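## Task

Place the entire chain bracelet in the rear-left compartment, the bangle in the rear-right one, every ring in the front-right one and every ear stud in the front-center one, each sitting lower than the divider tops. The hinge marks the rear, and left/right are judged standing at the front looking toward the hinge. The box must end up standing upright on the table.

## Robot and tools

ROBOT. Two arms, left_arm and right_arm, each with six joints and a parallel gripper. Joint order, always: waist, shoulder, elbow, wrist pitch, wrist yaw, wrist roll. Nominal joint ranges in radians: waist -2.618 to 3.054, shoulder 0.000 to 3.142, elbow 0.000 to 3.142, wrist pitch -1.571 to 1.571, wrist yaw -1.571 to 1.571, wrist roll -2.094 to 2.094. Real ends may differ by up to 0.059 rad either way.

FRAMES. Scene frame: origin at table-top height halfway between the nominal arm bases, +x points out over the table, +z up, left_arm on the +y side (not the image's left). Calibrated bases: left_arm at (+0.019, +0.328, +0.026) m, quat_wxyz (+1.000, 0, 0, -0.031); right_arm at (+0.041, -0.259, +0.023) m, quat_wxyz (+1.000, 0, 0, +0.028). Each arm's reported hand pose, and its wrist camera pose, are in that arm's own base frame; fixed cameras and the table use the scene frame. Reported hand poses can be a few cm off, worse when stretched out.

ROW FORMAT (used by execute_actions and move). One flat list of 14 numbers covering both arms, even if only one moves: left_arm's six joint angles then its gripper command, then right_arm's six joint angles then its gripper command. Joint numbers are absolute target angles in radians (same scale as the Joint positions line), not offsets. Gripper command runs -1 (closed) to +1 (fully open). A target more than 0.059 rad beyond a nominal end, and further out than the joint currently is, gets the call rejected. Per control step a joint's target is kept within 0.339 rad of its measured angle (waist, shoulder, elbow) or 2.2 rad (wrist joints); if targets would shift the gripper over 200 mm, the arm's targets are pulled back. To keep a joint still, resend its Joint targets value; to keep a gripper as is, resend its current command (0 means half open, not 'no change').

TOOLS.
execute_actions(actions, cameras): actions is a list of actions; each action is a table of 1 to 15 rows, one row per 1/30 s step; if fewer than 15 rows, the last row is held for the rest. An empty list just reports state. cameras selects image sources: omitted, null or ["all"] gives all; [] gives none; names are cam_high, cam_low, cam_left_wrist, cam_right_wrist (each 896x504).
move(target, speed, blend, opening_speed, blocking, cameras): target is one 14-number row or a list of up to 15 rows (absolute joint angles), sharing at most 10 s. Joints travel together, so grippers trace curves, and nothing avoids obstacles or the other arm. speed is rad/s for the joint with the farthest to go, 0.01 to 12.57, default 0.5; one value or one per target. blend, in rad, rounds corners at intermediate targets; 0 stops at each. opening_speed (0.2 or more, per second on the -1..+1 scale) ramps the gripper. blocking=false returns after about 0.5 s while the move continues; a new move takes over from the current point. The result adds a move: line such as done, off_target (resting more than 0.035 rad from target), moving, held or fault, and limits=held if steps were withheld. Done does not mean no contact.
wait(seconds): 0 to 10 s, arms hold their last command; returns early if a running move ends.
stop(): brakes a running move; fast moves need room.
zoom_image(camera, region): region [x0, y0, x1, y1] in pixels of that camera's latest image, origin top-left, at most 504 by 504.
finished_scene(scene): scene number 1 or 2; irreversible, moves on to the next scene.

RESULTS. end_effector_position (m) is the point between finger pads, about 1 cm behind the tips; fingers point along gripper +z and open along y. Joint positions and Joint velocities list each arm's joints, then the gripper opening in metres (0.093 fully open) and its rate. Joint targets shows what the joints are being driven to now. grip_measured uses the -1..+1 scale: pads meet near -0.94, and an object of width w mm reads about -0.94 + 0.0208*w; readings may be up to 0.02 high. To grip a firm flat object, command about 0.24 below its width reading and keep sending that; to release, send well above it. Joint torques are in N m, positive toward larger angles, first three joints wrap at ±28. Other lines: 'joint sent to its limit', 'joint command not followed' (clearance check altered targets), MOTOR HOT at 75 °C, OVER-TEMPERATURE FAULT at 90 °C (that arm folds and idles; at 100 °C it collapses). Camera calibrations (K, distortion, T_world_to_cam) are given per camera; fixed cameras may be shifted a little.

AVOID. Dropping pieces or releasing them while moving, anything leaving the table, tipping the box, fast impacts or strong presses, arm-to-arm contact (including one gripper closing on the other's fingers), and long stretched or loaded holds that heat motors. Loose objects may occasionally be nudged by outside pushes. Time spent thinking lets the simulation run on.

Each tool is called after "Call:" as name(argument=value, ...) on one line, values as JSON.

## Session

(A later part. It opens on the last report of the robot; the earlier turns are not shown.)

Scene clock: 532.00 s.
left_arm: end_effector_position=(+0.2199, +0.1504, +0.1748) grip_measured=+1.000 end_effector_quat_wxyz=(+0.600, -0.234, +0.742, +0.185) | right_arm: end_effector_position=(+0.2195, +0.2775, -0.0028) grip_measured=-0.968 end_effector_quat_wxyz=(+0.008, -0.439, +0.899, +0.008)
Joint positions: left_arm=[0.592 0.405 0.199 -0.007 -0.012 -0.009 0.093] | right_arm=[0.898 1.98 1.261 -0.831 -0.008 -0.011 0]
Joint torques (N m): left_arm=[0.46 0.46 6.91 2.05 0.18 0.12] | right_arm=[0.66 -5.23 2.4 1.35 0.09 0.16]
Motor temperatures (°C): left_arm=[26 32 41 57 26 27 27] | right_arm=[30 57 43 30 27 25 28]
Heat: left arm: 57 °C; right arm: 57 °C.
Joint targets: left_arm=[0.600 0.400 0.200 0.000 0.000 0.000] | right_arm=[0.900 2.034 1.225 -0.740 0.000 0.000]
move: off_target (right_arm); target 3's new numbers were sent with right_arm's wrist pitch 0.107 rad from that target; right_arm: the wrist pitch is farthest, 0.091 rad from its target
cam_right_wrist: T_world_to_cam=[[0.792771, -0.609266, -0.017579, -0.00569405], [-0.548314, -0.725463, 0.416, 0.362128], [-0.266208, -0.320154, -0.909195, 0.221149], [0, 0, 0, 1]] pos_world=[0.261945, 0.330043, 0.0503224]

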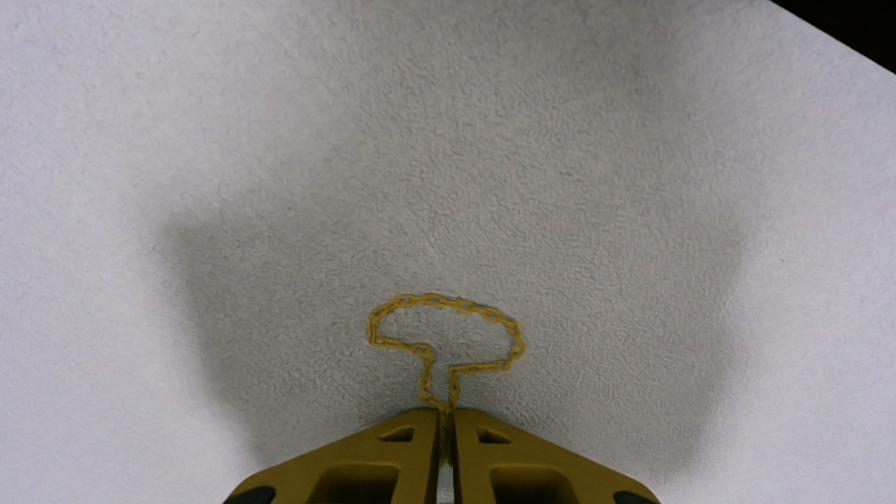

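Call:
move(target=[0.6,0.4,0.2,0.0,0,0,1,0.9,1.95,1.32,-0.93,0,0,-1], speed=0.1, cameras=["cam_right_wrist","cam_low"])

Call:
zoom_image(camera="cam_low", region=[440, 210, 530, 300])

Scene clock: 550.33 s.
left_arm: end_effector_position=(+0.2199, +0.1504, +0.1748) grip_measured=+1.000 end_effector_quat_wxyz=(+0.600, -0.234, +0.742, +0.185) | right_arm: end_effector_position=(+0.2155, +0.2720, +0.0069) grip_measured=-0.973 end_effector_quat_wxyz=(-0.012, -0.439, +0.899, -0.002)
Joint positions: left_arm=[0.592 0.405 0.199 -0.007 -0.012 -0.009 0.093] | right_arm=[0.898 1.977 1.299 -0.917 -0.006 -0.011 0]
Joint torques (N m): left_arm=[0.46 0.47 6.9 2.05 0.18 0.12] | right_arm=[0.68 -12.93 7.69 0.2 0.09 0.16]
Motor temperatures (°C): left_arm=[26 32 41 57 26 27 27] | right_arm=[30 51 41 30 27 25 28]
Heat: left arm: 57 °C; right arm: 51 °C.
Joint targets: left_arm=[0.600 0.400 0.200 0.000 0.000 0.000] | right_arm=[0.900 1.950 1.320 -0.930 0.000 0.000]
move: done
cam_right_wrist: T_world_to_cam=[[0.792337, -0.609852, -0.0167919, -0.00541173], [-0.536786, -0.70996, 0.45587, 0.344934], [-0.289935, -0.35219, -0.889888, 0.240891], [0, 0, 0, 1]] pos_world=[0.259286, 0.326428, 0.0570302]
Images, in order (width x height): cam_low 896x504, cam_right_wrist 896x504.

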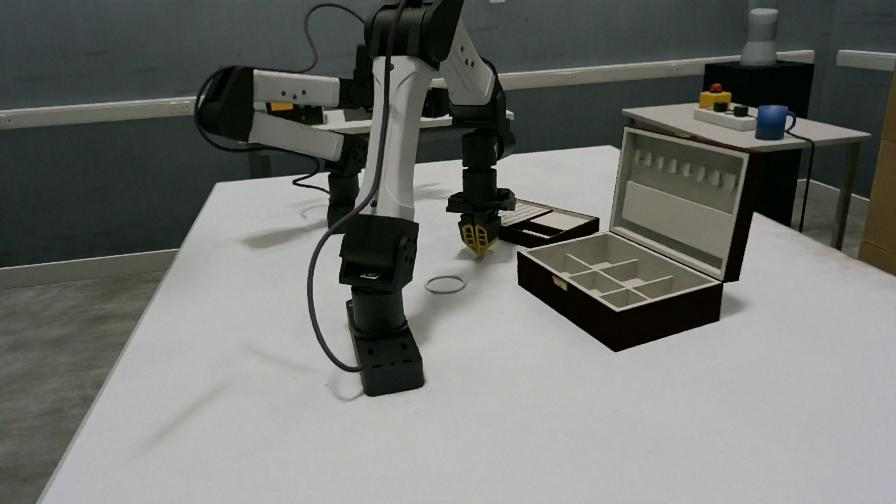

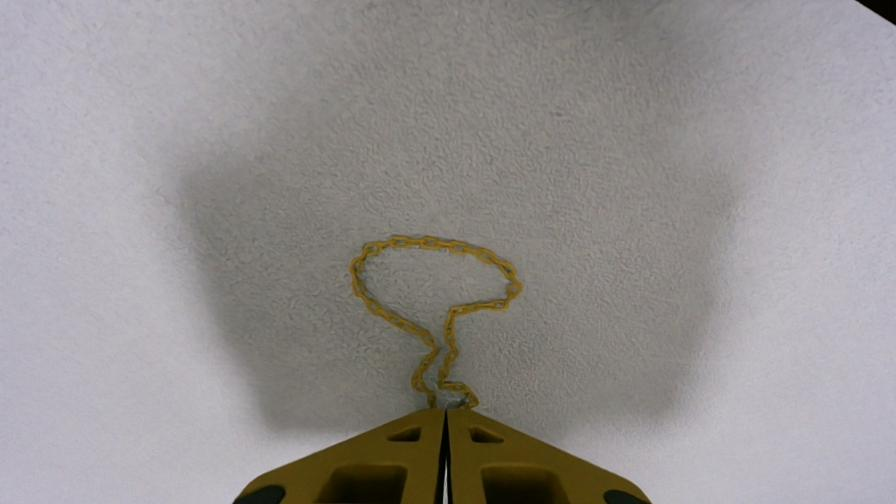

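Scaled by 5.600 (camera's finer frame: 1280x720).

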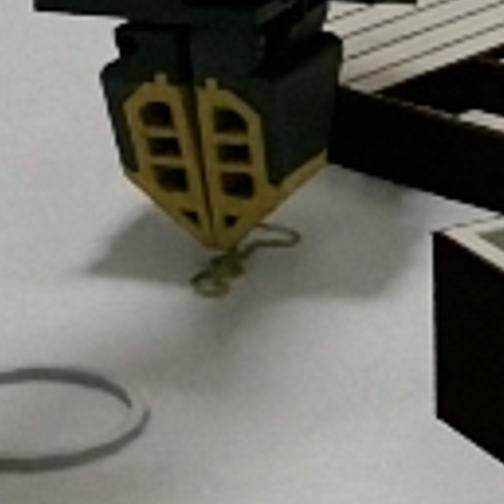

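Call:
move(target=[[0.6,0.4,0.2,0.0,0,0,1,0.9,1.9,1.46,-1.1,0,0,0.7],[0.6,0.4,0.2,0.0,0,0,1,0.9,1.9,1.46,-1.1,0,1.57,0.7]], speed=[0.4,0.9], cameras=["cam_right_wrist"])

Scene clock: 562.27 s.
left_arm: end_effector_position=(+0.2199, +0.1504, +0.1748) grip_measured=+1.000 end_effector_quat_wxyz=(+0.600, -0.234, +0.742, +0.185) | right_arm: end_effector_position=(+0.2217, +0.2798, +0.0585) grip_measured=+0.698 end_effector_quat_wxyz=(-0.002, +0.322, +0.947, +0.002)
Joint positions: left_arm=[0.592 0.405 0.199 -0.007 -0.012 -0.009 0.093] | right_arm=[0.898 1.925 1.444 -1.087 -0.006 1.553 0.079]
Joint torques (N m): left_arm=[0.44 0.47 6.91 2.05 0.18 0.12] | right_arm=[0.66 -12.68 7.72 0.14 0.14 0.2]
Motor temperatures (°C): left_arm=[26 32 41 57 26 27 27] | right_arm=[30 53 41 30 27 25 28]
Heat: left arm: 57 °C; right arm: 53 °C.
Joint targets: left_arm=[0.600 0.400 0.200 0.000 0.000 0.000] | right_arm=[0.900 1.900 1.460 -1.100 0.000 1.570]
move: done
cam_right_wrist: T_world_to_cam=[[-0.604301, -0.796657, -0.0125672, 0.356938], [-0.718771, 0.53828, 0.440025, 0.0222851], [-0.343784, 0.274941, -0.897898, 0.128195], [0, 0, 0, 1]] pos_world=[0.275787, 0.237115, 0.109786]

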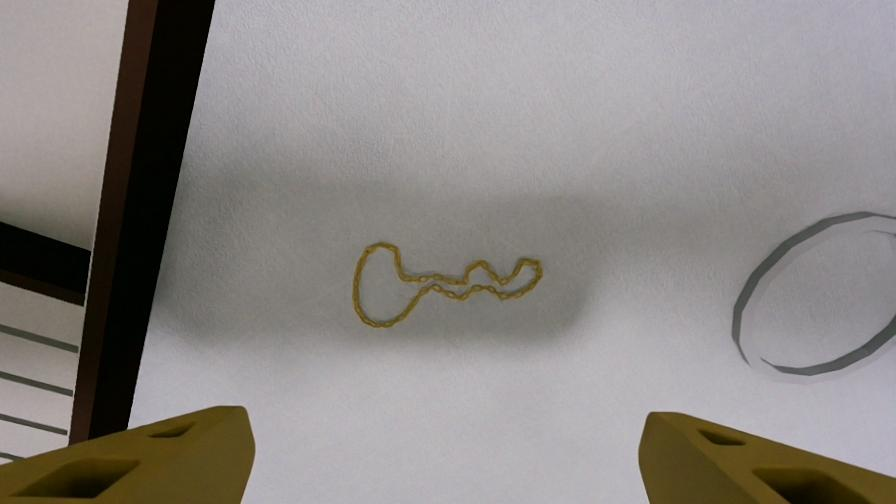

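Call:
move(target=[[0.6,0.4,0.2,0.0,0,0,1,0.918,1.965,1.36,-0.95,0,1.57,0.7],[0.6,0.4,0.2,0.0,0,0,1,0.918,2.035,1.27,-0.79,0,1.57,0.7],[0.6,0.4,0.2,0.0,0,0,1,0.918,2.035,1.27,-0.79,0,1.57,-1]], speed=0.3, opening_speed=0.5, cameras=["cam_right_wrist"])

Call:
move(target=[0.6,0.4,0.2,0.0,0,0,1,0.918,1.94,1.43,-1.05,0,1.57,-1], speed=0.2, cameras=["cam_right_wrist"])

Scene clock: 578.70 s.
left_arm: end_effector_position=(+0.2199, +0.1504, +0.1748) grip_measured=+1.000 end_effector_quat_wxyz=(+0.600, -0.234, +0.742, +0.185) | right_arm: end_effector_position=(+0.2193, +0.2851, -0.0013) grip_measured=-0.970 end_effector_quat_wxyz=(+0.001, +0.316, +0.949, +0.010)
Joint positions: left_arm=[0.592 0.405 0.199 -0.007 -0.012 -0.009 0.093] | right_arm=[0.913 1.998 1.295 -0.849 -0.005 1.555 0]
Joint torques (N m): left_arm=[0.47 0.47 6.9 2.05 0.18 0.13] | right_arm=[0.92 -7.08 3.37 0.93 0.12 0.2]
Motor temperatures (°C): left_arm=[26 32 41 57 26 27 27] | right_arm=[30 55 42 30 27 25 28]
Heat: left arm: 57 °C; right arm: 55 °C.
Joint targets: left_arm=[0.600 0.400 0.200 0.000 0.000 0.000] | right_arm=[0.918 2.035 1.270 -0.790 0.000 1.570]
move: off_target (right_arm); target 3's new numbers were sent with right_arm's wrist pitch 0.075 rad from that target; right_arm: the wrist pitch is farthest, 0.059 rad from its target
cam_right_wrist: T_world_to_cam=[[-0.59366, -0.804182, -0.029307, 0.358701], [-0.730731, 0.523468, 0.438194, 0.0509951], [-0.337046, 0.281554, -0.898403, 0.0689157], [0, 0, 0, 1]] pos_world=[0.273438, 0.242363, 0.0500807]

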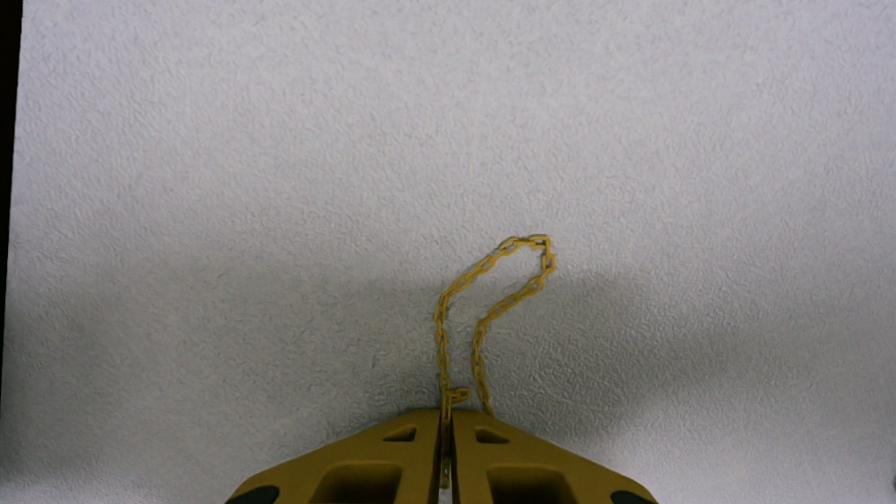

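Scene clock: 580.63 s.
left_arm: end_effector_position=(+0.2199, +0.1504, +0.1748) grip_measured=+1.000 end_effector_quat_wxyz=(+0.600, -0.234, +0.742, +0.185) | right_arm: end_effector_position=(+0.2175, +0.2827, +0.0351) grip_measured=-0.970 end_effector_quat_wxyz=(-0.006, +0.316, +0.949, -0.010)
Joint positions: left_arm=[0.592 0.405 0.199 -0.007 -0.012 -0.009 0.093] | right_arm=[0.913 1.971 1.411 -1.034 -0.005 1.555 0]
Joint torques (N m): left_arm=[0.44 0.46 6.91 2.05 0.18 0.12] | right_arm=[0.92 -13.49 7.76 0.05 0.12 0.21]
Motor temperatures (°C): left_arm=[26 32 41 57 26 27 27] | right_arm=[30 56 42 30 27 25 28]
Heat: left arm: 57 °C; right arm: 56 °C.
Joint targets: left_arm=[0.600 0.400 0.200 0.000 0.000 0.000] | right_arm=[0.918 1.940 1.430 -1.050 0.000 1.570]
move: done
cam_right_wrist: T_world_to_cam=[[-0.593874, -0.804459, 0.0126114, 0.355456], [-0.719495, 0.538036, 0.439141, 0.028237], [-0.360056, 0.251721, -0.89833, 0.115181], [0, 0, 0, 1]] pos_world=[0.272884, 0.241763, 0.0865877]

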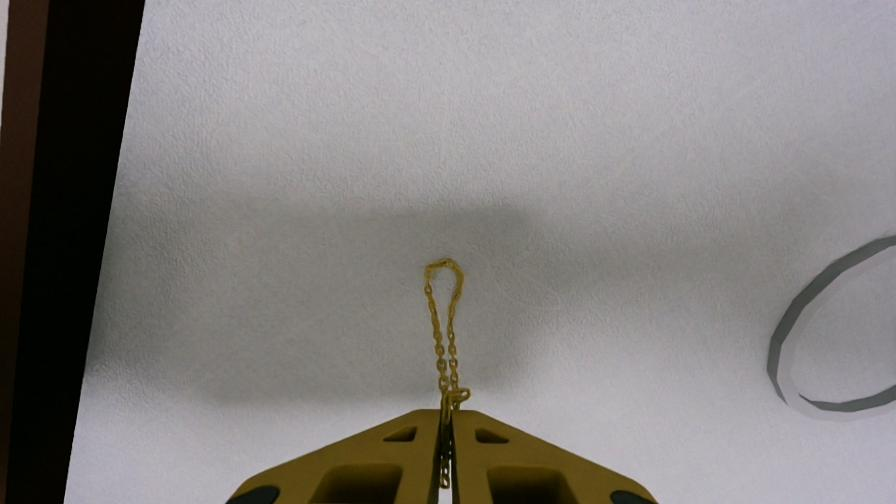

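Call:
move(target=[[0.6,0.4,0.2,0.0,0,0,1,0.918,1.88,1.74,-1.39,0,1.57,-1],[0.6,0.4,0.2,0.0,0,0,1,0.278,1.39,0.98,-0.345,0,0.13,-1]], speed=[0.3,0.5])

Call:
zoom_image(camera="cam_low", region=[480, 100, 760, 360])

Scene clock: 612.83 s.
left_arm: end_effector_position=(+0.2199, +0.1504, +0.1748) grip_measured=+1.000 end_effector_quat_wxyz=(+0.600, -0.234, +0.742, +0.185) | right_arm: end_effector_position=(+0.3800, +0.1105, +0.1539) grip_measured=-0.970 end_effector_quat_wxyz=(+0.367, -0.065, +0.924, +0.081)
Joint positions: left_arm=[0.592 0.405 0.199 -0.007 -0.012 -0.009 0.093] | right_arm=[0.282 1.414 0.988 -0.373 -0.004 0.142 0]
Joint torques (N m): left_arm=[0.46 0.47 6.91 2.05 0.18 0.12] | right_arm=[0.21 -8.92 6.84 2.09 0.07 -0.08]
Motor temperatures (°C): left_arm=[26 32 41 57 26 27 27] | right_arm=[30 59 43 30 27 25 28]
Heat: left arm: 57 °C; right arm: 59 °C.
Joint targets: left_arm=[0.600 0.400 0.200 0.000 0.000 0.000] | right_arm=[0.278 1.390 0.980 -0.345 0.000 0.130]
move: done
cam_left_wrist: T_world_to_cam=[[0.572346, -0.819818, 0.0178175, -0.00563124], [-0.461622, -0.340082, -0.819298, 0.337906], [0.677735, 0.460698, -0.573091, -0.03733], [0, 0, 0, 1]] pos_world=[0.184508, 0.127497, 0.255553]
cam_right_wrist: T_world_to_cam=[[0.191499, -0.975921, -0.104437, 0.0504725], [-0.938461, -0.150902, -0.310675, 0.460382], [0.287434, 0.157504, -0.944761, 0.0952573], [0, 0, 0, 1]] pos_world=[0.395005, 0.103726, 0.238296]

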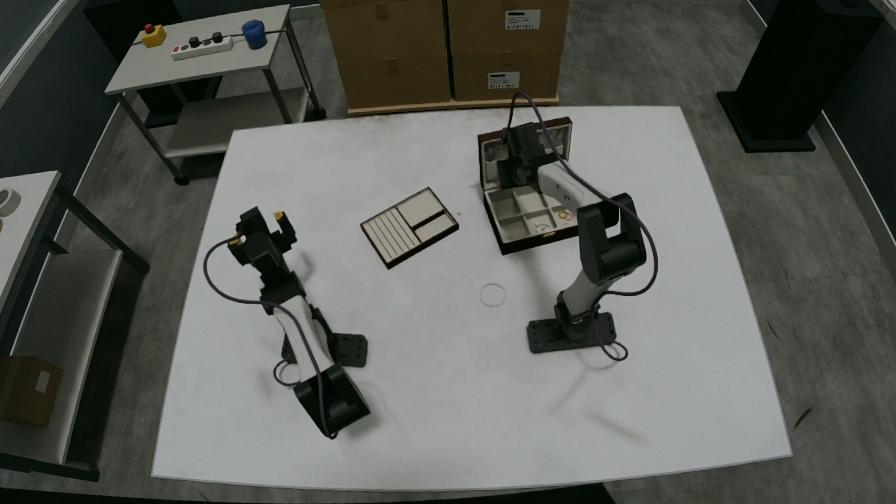

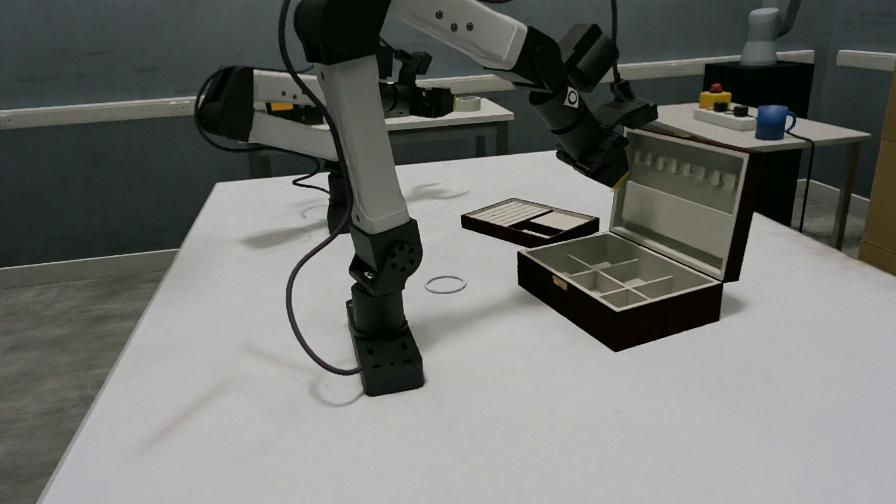

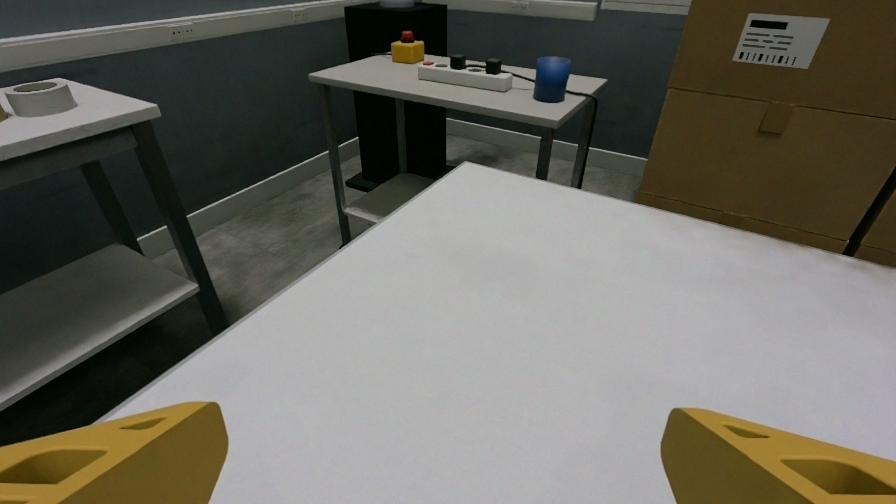

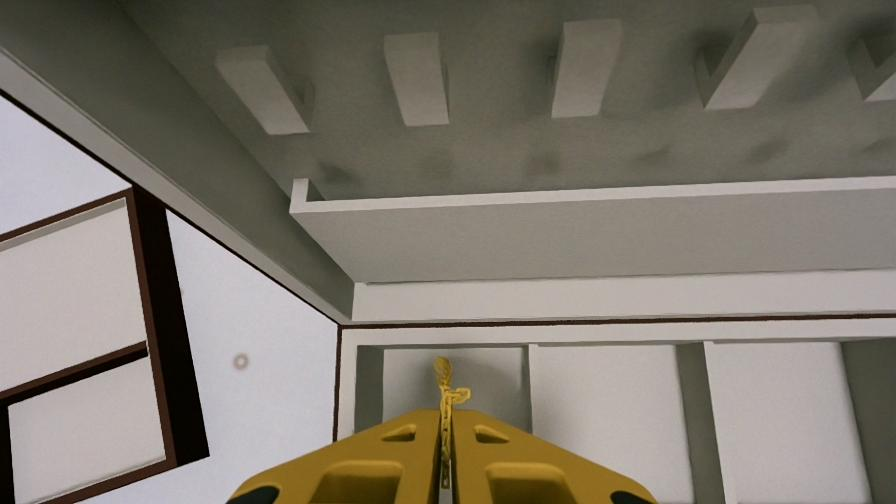

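Scaled by 1.800 (camera's finer frame: 1280x720).

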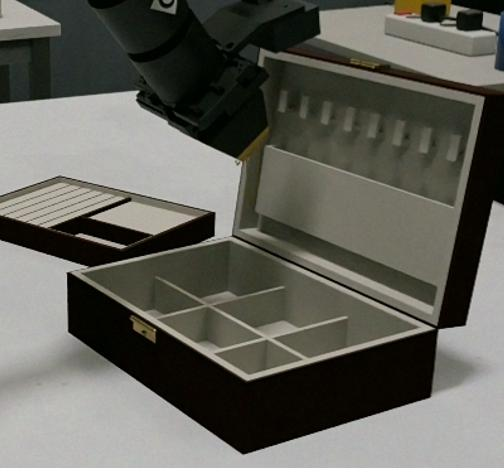

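Call:
move(target=[[0.6,0.4,0.2,0.0,0,0,1,0.276,1.497,0.753,-0.026,0,0.13,-1],[0.6,0.4,0.2,0.0,0,0,1,0.276,1.678,0.629,0.276,0,0.13,-1]], speed=0.3, blend=0.05, cameras=["cam_right_wrist","cam_low"])

Scene clock: 627.77 s.
left_arm: end_effector_position=(+0.2199, +0.1504, +0.1748) grip_measured=+1.000 end_effector_quat_wxyz=(+0.600, -0.234, +0.742, +0.185) | right_arm: end_effector_position=(+0.3781, +0.1122, +0.0267) grip_measured=-0.970 end_effector_quat_wxyz=(+0.373, -0.068, +0.921, +0.088)
Joint positions: left_arm=[0.592 0.405 0.199 -0.007 -0.012 -0.009 0.093] | right_arm=[0.282 1.664 0.637 0.243 -0.016 0.141 0]
Joint torques (N m): left_arm=[0.44 0.47 6.89 2.05 0.18 0.13] | right_arm=[-0.01 -6.15 5.2 2.13 0.18 -0.07]
Motor temperatures (°C): left_arm=[26 32 41 58 26 27 27] | right_arm=[30 56 43 33 27 25 28]
Heat: left arm: 58 °C; right arm: 56 °C.
Joint targets: left_arm=[0.600 0.400 0.200 0.000 0.000 0.000] | right_arm=[0.276 1.678 0.629 0.276 0.000 0.130]
move: done
cam_right_wrist: T_world_to_cam=[[0.202271, -0.972757, -0.113269, 0.0349345], [-0.932877, -0.156185, -0.324572, 0.418246], [0.298039, 0.171318, -0.939054, -0.0304248], [0, 0, 0, 1]] pos_world=[0.392173, 0.104519, 0.111138]
Images, in order (width x height): cam_low 896x504, cam_right_wrist 896x504.

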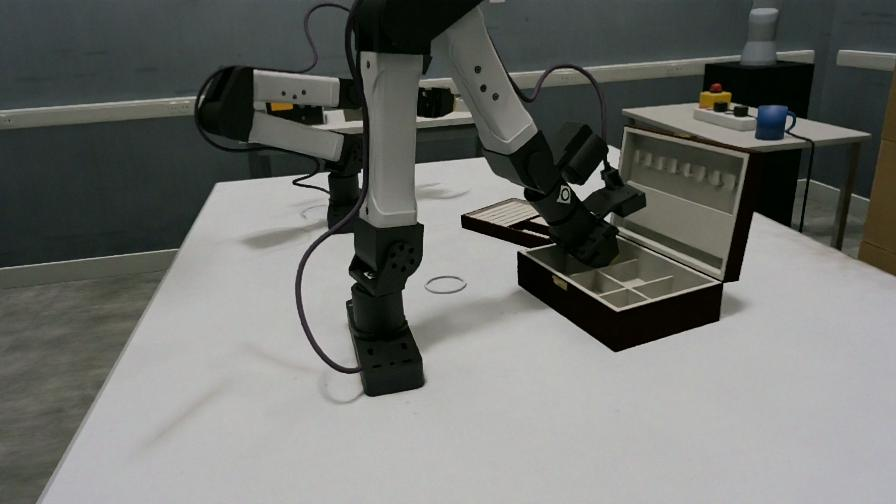

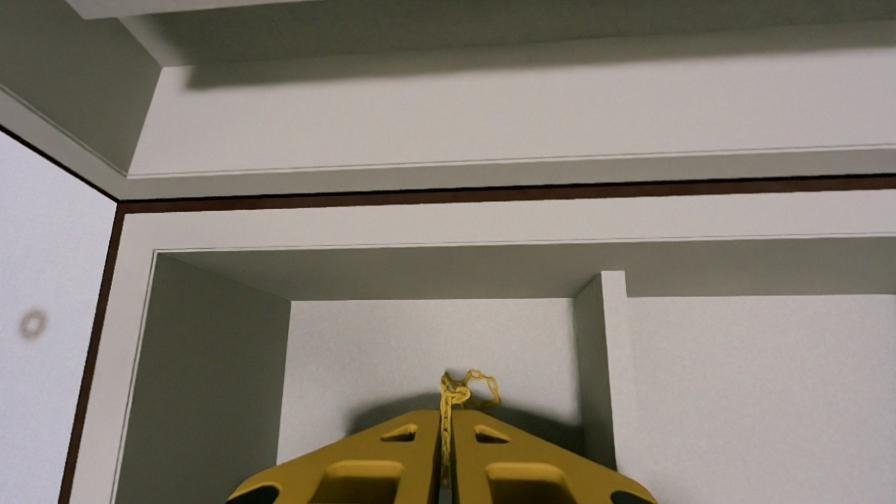

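Call:
move(target=[[0.6,0.4,0.2,0.0,0,0,1,0.276,1.678,0.629,0.276,0,0.13,-0.6],[0.6,0.4,0.2,0.0,0,0,1,0.276,1.487,0.763,-0.026,0,0.13,-0.6],[0.6,0.4,0.2,0.0,0,0,1,0.276,1.38,0.98,-0.345,0,0.13,-0.6]], speed=0.3, opening_speed=0.5, blend=[0,0.05,0], cameras=["cam_right_wrist","cam_high"])

Scene clock: 641.53 s.
left_arm: end_effector_position=(+0.2199, +0.1504, +0.1748) grip_measured=+1.000 end_effector_quat_wxyz=(+0.600, -0.234, +0.742, +0.185) | right_arm: end_effector_position=(+0.3785, +0.1106, +0.1526) grip_measured=-0.602 end_effector_quat_wxyz=(+0.376, -0.066, +0.921, +0.084)
Joint positions: left_arm=[0.592 0.405 0.199 -0.007 -0.012 -0.009 0.093] | right_arm=[0.281 1.399 0.958 -0.339 -0.008 0.141 0.016]
Joint torques (N m): left_arm=[0.46 0.46 6.9 2.05 0.18 0.12] | right_arm=[0.06 -8.35 9.72 1.75 0.1 -0.07]
Motor temperatures (°C): left_arm=[26 32 41 58 26 27 27] | right_arm=[30 52 42 33 27 25 28]
Heat: left arm: 58 °C; right arm: 52 °C.
Joint targets: left_arm=[0.600 0.400 0.200 0.000 0.000 0.000] | right_arm=[0.276 1.380 0.980 -0.345 0.000 0.130]
move: done
cam_right_wrist: T_world_to_cam=[[0.196622, -0.97456, -0.107577, 0.0490612], [-0.932341, -0.151884, -0.328133, 0.459078], [0.303446, 0.164816, -0.938486, 0.0865515], [0, 0, 0, 1]] pos_world=[0.392107, 0.103274, 0.237144]
Images, in order (width x height): cam_high 896x504, cam_right_wrist 896x504.

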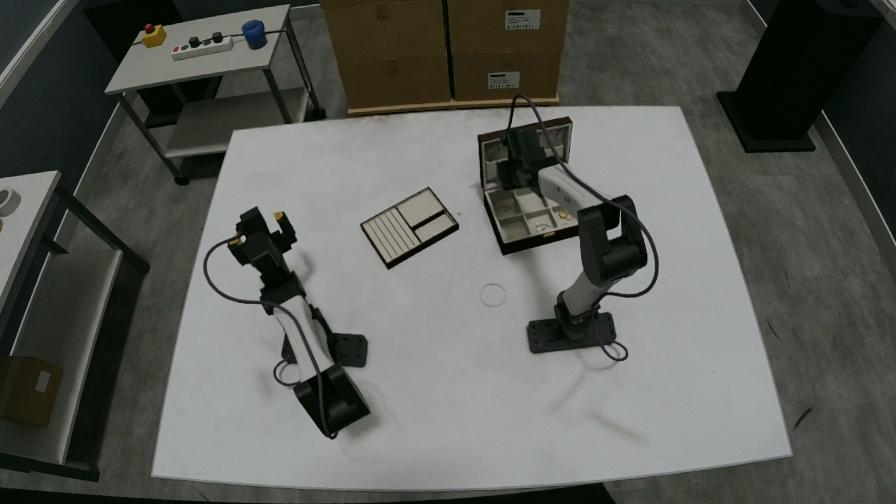

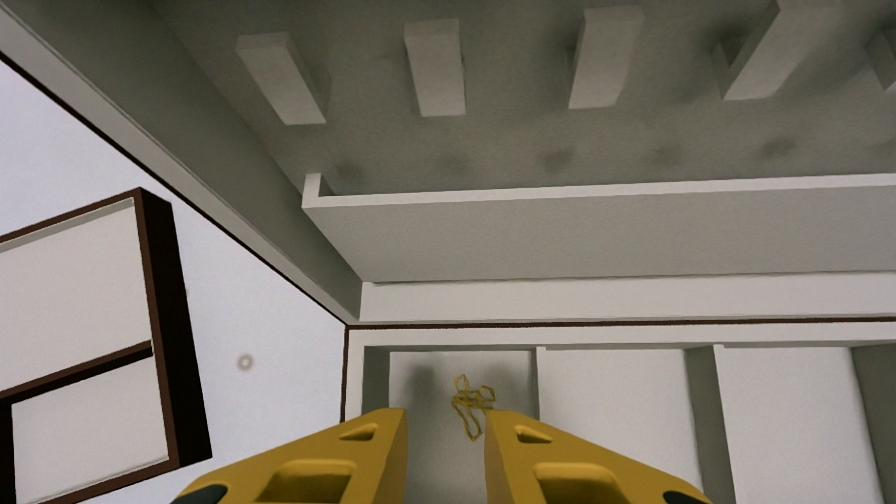

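Call:
move(target=[[0.6,0.4,0.2,0.0,0,0,1,0.5,1.1,0.75,-0.45,0,0,0.1],[0.6,0.4,0.2,0.0,0,0,1,1.03,0.70,0.324,-0.505,0,0,0.1]], speed=0.7, blend=0.1, cameras=["cam_right_wrist","cam_high"])

Scene clock: 700.83 s.
left_arm: end_effector_position=(+0.2199, +0.1504, +0.1748) grip_measured=+1.000 end_effector_quat_wxyz=(+0.600, -0.234, +0.742, +0.185) | right_arm: end_effector_position=(+0.1156, +0.1910, +0.0633) grip_measured=+0.098 end_effector_quat_wxyz=(+0.293, -0.457, +0.823, +0.168)
Joint positions: left_arm=[0.592 0.405 0.199 -0.007 -0.012 -0.009 0.093] | right_arm=[1.025 0.707 0.329 -0.504 -0.002 0.011 0.05]
Joint torques (N m): left_arm=[0.46 0.46 6.9 2.05 0.18 0.12] | right_arm=[0.91 -0.88 7.05 1.66 0.05 -0.07]
Motor temperatures (°C): left_arm=[26 31 41 58 26 27 27] | right_arm=[30 48 44 34 26 25 27]
Heat: left arm: 58 °C; right arm: 48 °C.
Joint targets: left_arm=[0.600 0.400 0.200 0.000 0.000 0.000] | right_arm=[1.030 0.700 0.324 -0.505 0.000 0.000]
move: done
cam_right_wrist: T_world_to_cam=[[0.856851, -0.515418, -0.0122572, -0.000623936], [-0.503234, -0.830956, -0.237206, 0.271208], [0.112075, 0.209418, -0.971382, 0.085015], [0, 0, 0, 1]] pos_world=[0.127488, 0.207236, 0.146906]
Images, in order (width x height): cam_high 896x504, cam_right_wrist 896x504.

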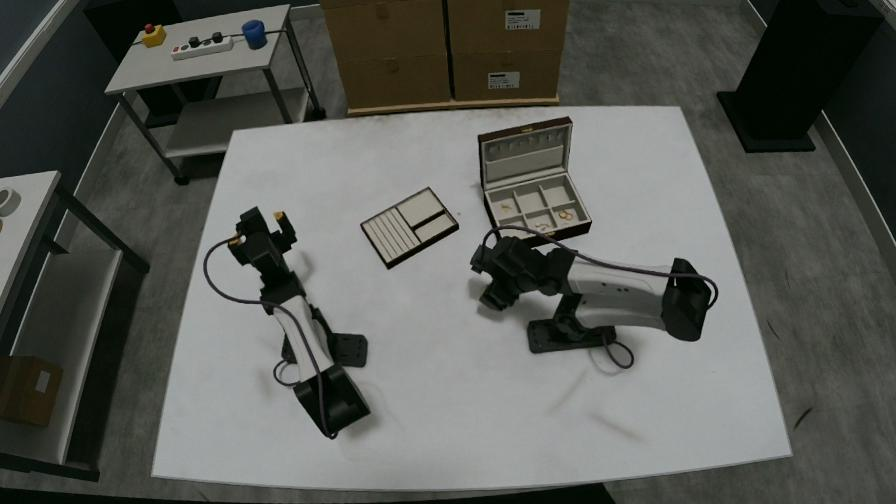

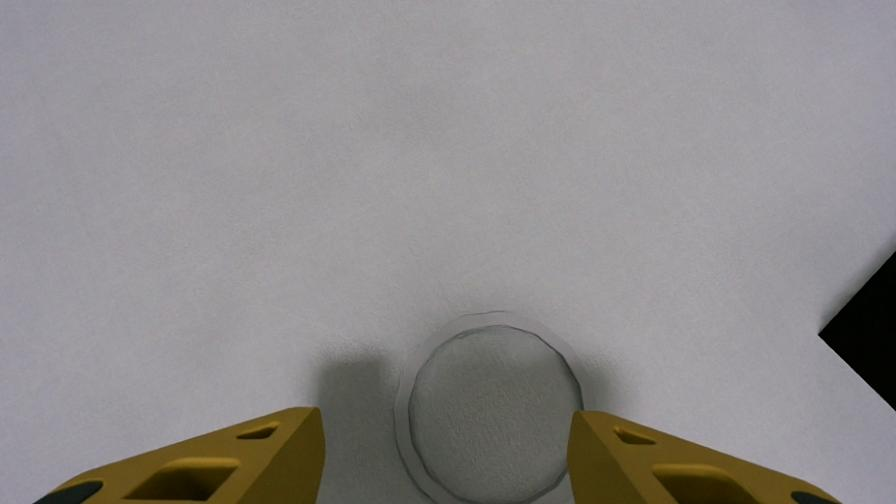

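Call:
move(target=[[0.6,0.4,0.2,0.0,0,0,1,1.094,0.82,0.22,-0.31,0,0,0.1],[0.6,0.4,0.2,0.0,0,0,1,1.094,0.951,0.115,-0.048,0,0,0.1]], speed=0.35, blend=0.03, cameras=["cam_right_wrist","cam_low"])

Call:
zoom_image(camera="cam_low", region=[380, 200, 530, 350])

Scene clock: 718.57 s.
left_arm: end_effector_position=(+0.2199, +0.1504, +0.1748) grip_measured=+1.000 end_effector_quat_wxyz=(+0.600, -0.234, +0.742, +0.185) | right_arm: end_effector_position=(+0.1068, +0.2045, +0.0031) grip_measured=+0.098 end_effector_quat_wxyz=(+0.288, -0.483, +0.808, +0.177)
Joint positions: left_arm=[0.592 0.405 0.199 -0.007 -0.012 -0.009 0.093] | right_arm=[1.088 0.941 0.128 -0.067 -0.002 0.011 0.05]
Joint torques (N m): left_arm=[0.44 0.46 6.9 2.05 0.18 0.12] | right_arm=[1.02 -0.12 5.46 1.9 0.04 -0.07]
Motor temperatures (°C): left_arm=[26 31 41 58 26 27 27] | right_arm=[30 45 44 35 26 25 27]
Heat: left arm: 58 °C; right arm: 45 °C.
Joint targets: left_arm=[0.600 0.400 0.200 0.000 0.000 0.000] | right_arm=[1.094 0.951 0.115 -0.048 0.000 0.000]
move: done
cam_right_wrist: T_world_to_cam=[[0.887729, -0.460208, -0.0120536, -0.00144733], [-0.449568, -0.860973, -0.237935, 0.264094], [0.0991218, 0.216641, -0.971206, 0.0244934], [0, 0, 0, 1]] pos_world=[0.117585, 0.221405, 0.0866079]
Images, in order (width x height): cam_low 896x504, cam_right_wrist 896x504.

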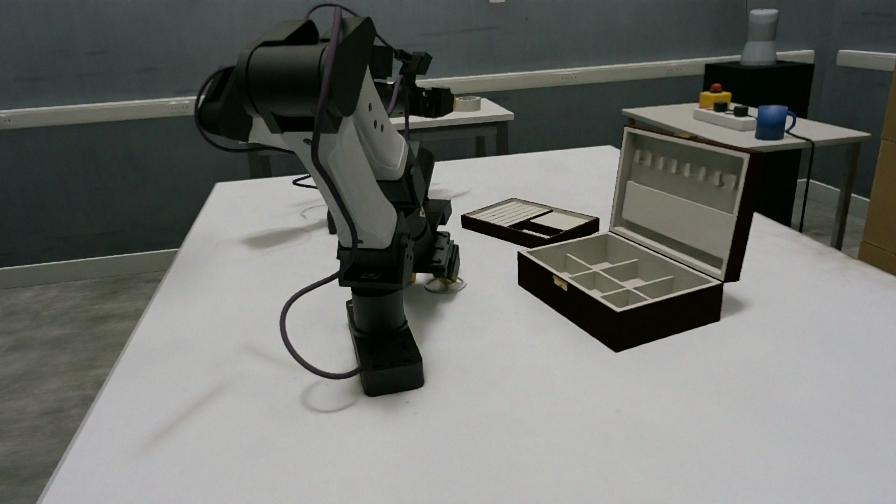

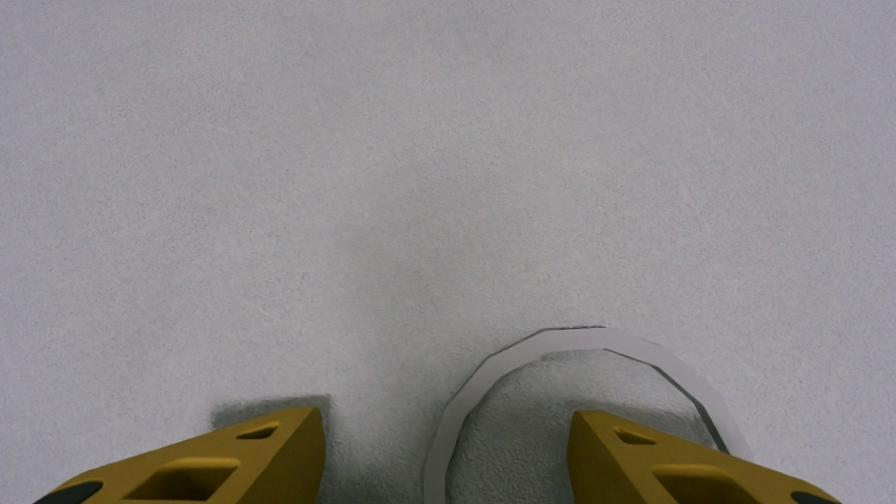

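Scaled by 3.360 (camera's finer frame: 1280x720).

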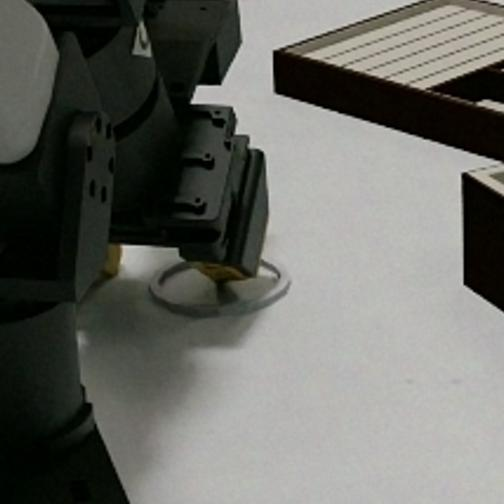

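Call:
move(target=[0.6,0.4,0.2,0.0,0,0,1,1.094,1.003,0.085,0.01,0,0,0.1], speed=0.15, cameras=["cam_right_wrist","cam_low"])

Call:
zoom_image(camera="cam_low", region=[400, 230, 500, 330])

Scene clock: 727.57 s.
left_arm: end_effector_position=(+0.2199, +0.1504, +0.1748) grip_measured=+1.000 end_effector_quat_wxyz=(+0.600, -0.234, +0.742, +0.185) | right_arm: end_effector_position=(+0.1096, +0.2097, +0.0013) grip_measured=+0.098 end_effector_quat_wxyz=(+0.300, -0.480, +0.803, +0.185)
Joint positions: left_arm=[0.592 0.405 0.199 -0.007 -0.012 -0.009 0.093] | right_arm=[1.088 0.984 0.108 0.025 -0.002 0.011 0.05]
Joint torques (N m): left_arm=[0.44 0.47 6.91 2.05 0.18 0.13] | right_arm=[1.02 0.66 4.33 1.56 0.04 -0.06]
Motor temperatures (°C): left_arm=[26 31 41 59 26 27 27] | right_arm=[30 44 43 35 26 25 27]
Heat: left arm: 59 °C; right arm: 44 °C.
Joint targets: left_arm=[0.600 0.400 0.200 0.000 0.000 0.000] | right_arm=[1.094 1.003 0.085 0.010 0.000 0.000]
move: done
cam_right_wrist: T_world_to_cam=[[0.887868, -0.459945, -0.0118993, -0.00150635], [-0.446128, -0.854295, -0.266741, 0.267568], [0.11252, 0.242139, -0.963695, 0.0145437], [0, 0, 0, 1]] pos_world=[0.119071, 0.224368, 0.0853692]
Images, in order (width x height): cam_low 896x504, cam_right_wrist 896x504.

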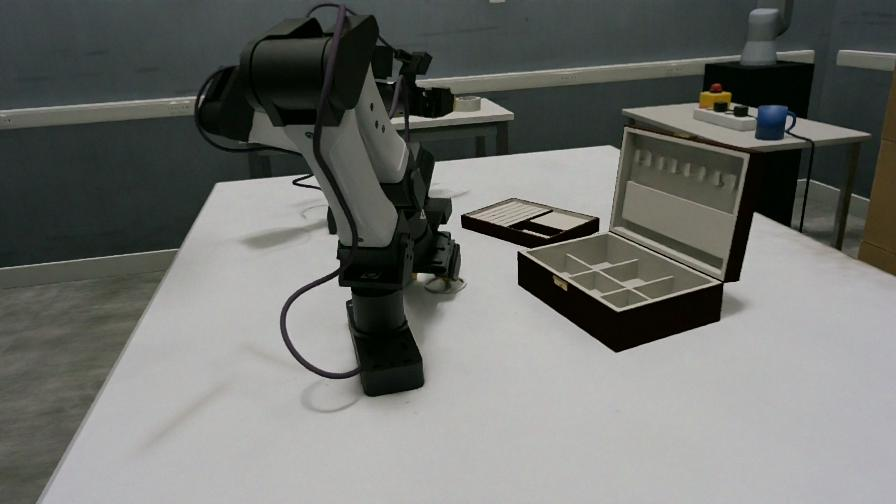

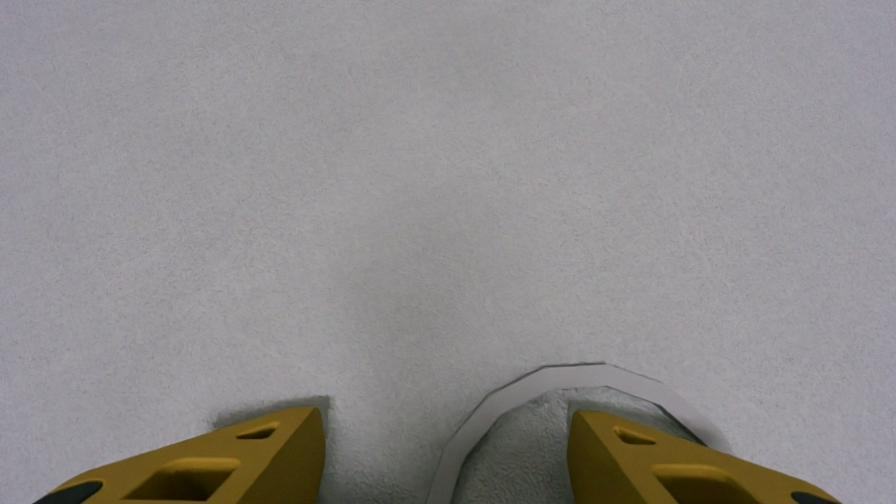

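Scaled by 5.040 (camera's finer frame: 1280x720).

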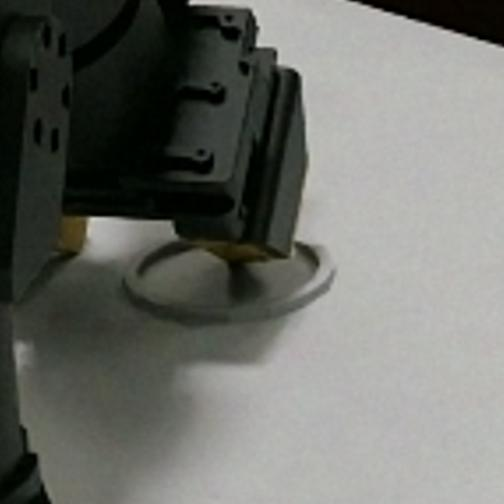

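Call:
move(target=[0.6,0.4,0.2,0.0,0,0,1,1.094,0.998,0.095,0.01,0,0,-1], opening_speed=0.6, cameras=["cam_right_wrist"])

Call:
move(target=[0.6,0.4,0.2,0.0,0,0,1,1.094,0.85,0.22,-0.24,0,0,-1], speed=0.2, cameras=["cam_right_wrist","cam_low"])

Call:
zoom_image(camera="cam_low", region=[380, 180, 530, 330])

Scene clock: 742.23 s.
left_arm: end_effector_position=(+0.2199, +0.1504, +0.1748) grip_measured=+1.000 end_effector_quat_wxyz=(+0.600, -0.234, +0.742, +0.185) | right_arm: end_effector_position=(+0.1105, +0.2114, +0.0029) grip_measured=-0.966 end_effector_quat_wxyz=(+0.304, -0.480, +0.801, +0.187)
Joint positions: left_arm=[0.592 0.405 0.199 -0.007 -0.012 -0.009 0.093] | right_arm=[1.088 0.985 0.108 0.037 -0.002 0.01 0]
Joint torques (N m): left_arm=[0.46 0.47 6.91 2.05 0.18 0.12] | right_arm=[1.01 0.01 5.27 1.46 0.05 -0.05]
Motor temperatures (°C): left_arm=[26 31 42 59 26 27 27] | right_arm=[30 43 43 35 26 25 27]
Heat: left arm: 59 °C; right arm: 43 °C.
Joint targets: left_arm=[0.600 0.400 0.200 0.000 0.000 0.000] | right_arm=[1.094 0.998 0.095 0.010 0.000 0.000]
move: done
cam_right_wrist: T_world_to_cam=[[0.888341, -0.459052, -0.0110598, -0.0017587], [-0.443789, -0.852122, -0.27738, 0.269254], [0.117908, 0.251316, -0.960697, 0.0131438], [0, 0, 0, 1]] pos_world=[0.119505, 0.225327, 0.0872934]

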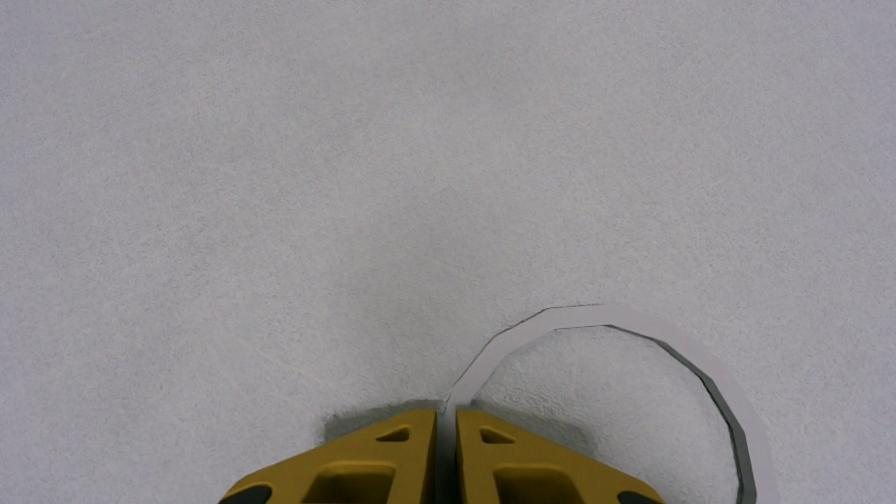

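Scene clock: 744.10 s.
left_arm: end_effector_position=(+0.2199, +0.1504, +0.1748) grip_measured=+1.000 end_effector_quat_wxyz=(+0.600, -0.234, +0.742, +0.185) | right_arm: end_effector_position=(+0.1055, +0.2020, +0.0198) grip_measured=-0.966 end_effector_quat_wxyz=(+0.280, -0.485, +0.810, +0.172)
Joint positions: left_arm=[0.592 0.405 0.199 -0.007 -0.012 -0.009 0.093] | right_arm=[1.088 0.858 0.196 -0.239 -0.002 0.01 0]
Joint torques (N m): left_arm=[0.46 0.46 6.91 2.05 0.18 0.12] | right_arm=[1.01 -1.61 9.31 1.64 0.05 -0.05]
Motor temperatures (°C): left_arm=[26 31 42 59 26 27 27] | right_arm=[30 43 43 35 26 25 27]
Heat: left arm: 59 °C; right arm: 43 °C.
Joint targets: left_arm=[0.600 0.400 0.200 0.000 0.000 0.000] | right_arm=[1.094 0.850 0.220 -0.240 0.000 0.000]
move: done
cam_right_wrist: T_world_to_cam=[[0.888007, -0.459688, -0.0113819, -0.00139333], [-0.450872, -0.86558, -0.217914, 0.266056], [0.0903208, 0.198641, -0.975902, 0.0461186], [0, 0, 0, 1]] pos_world=[0.117029, 0.220491, 0.102969]
Images, in order (width x height): cam_low 896x504, cam_right_wrist 896x504.

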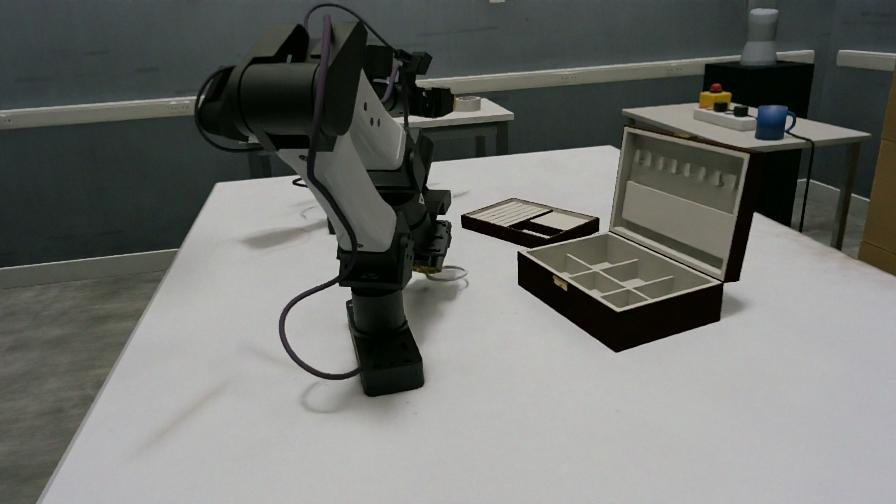

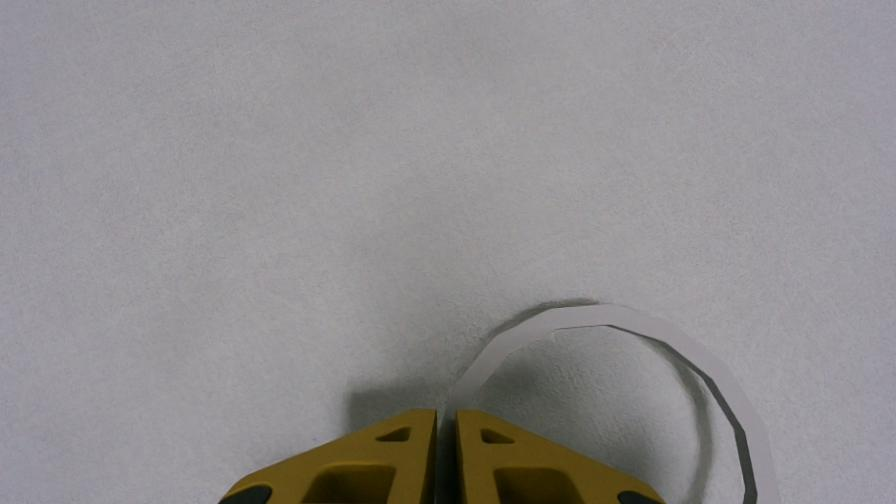

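Scaled by 3.360 (camera's finer frame: 1280x720).

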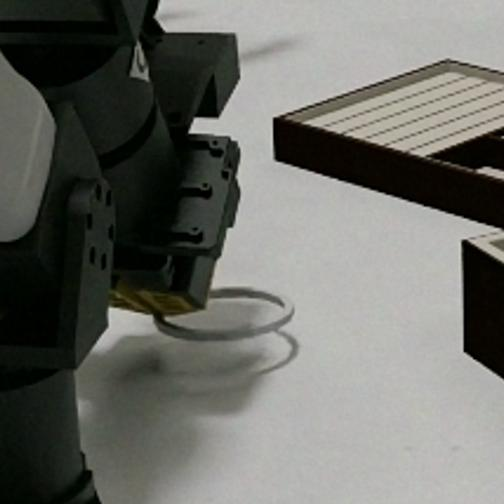

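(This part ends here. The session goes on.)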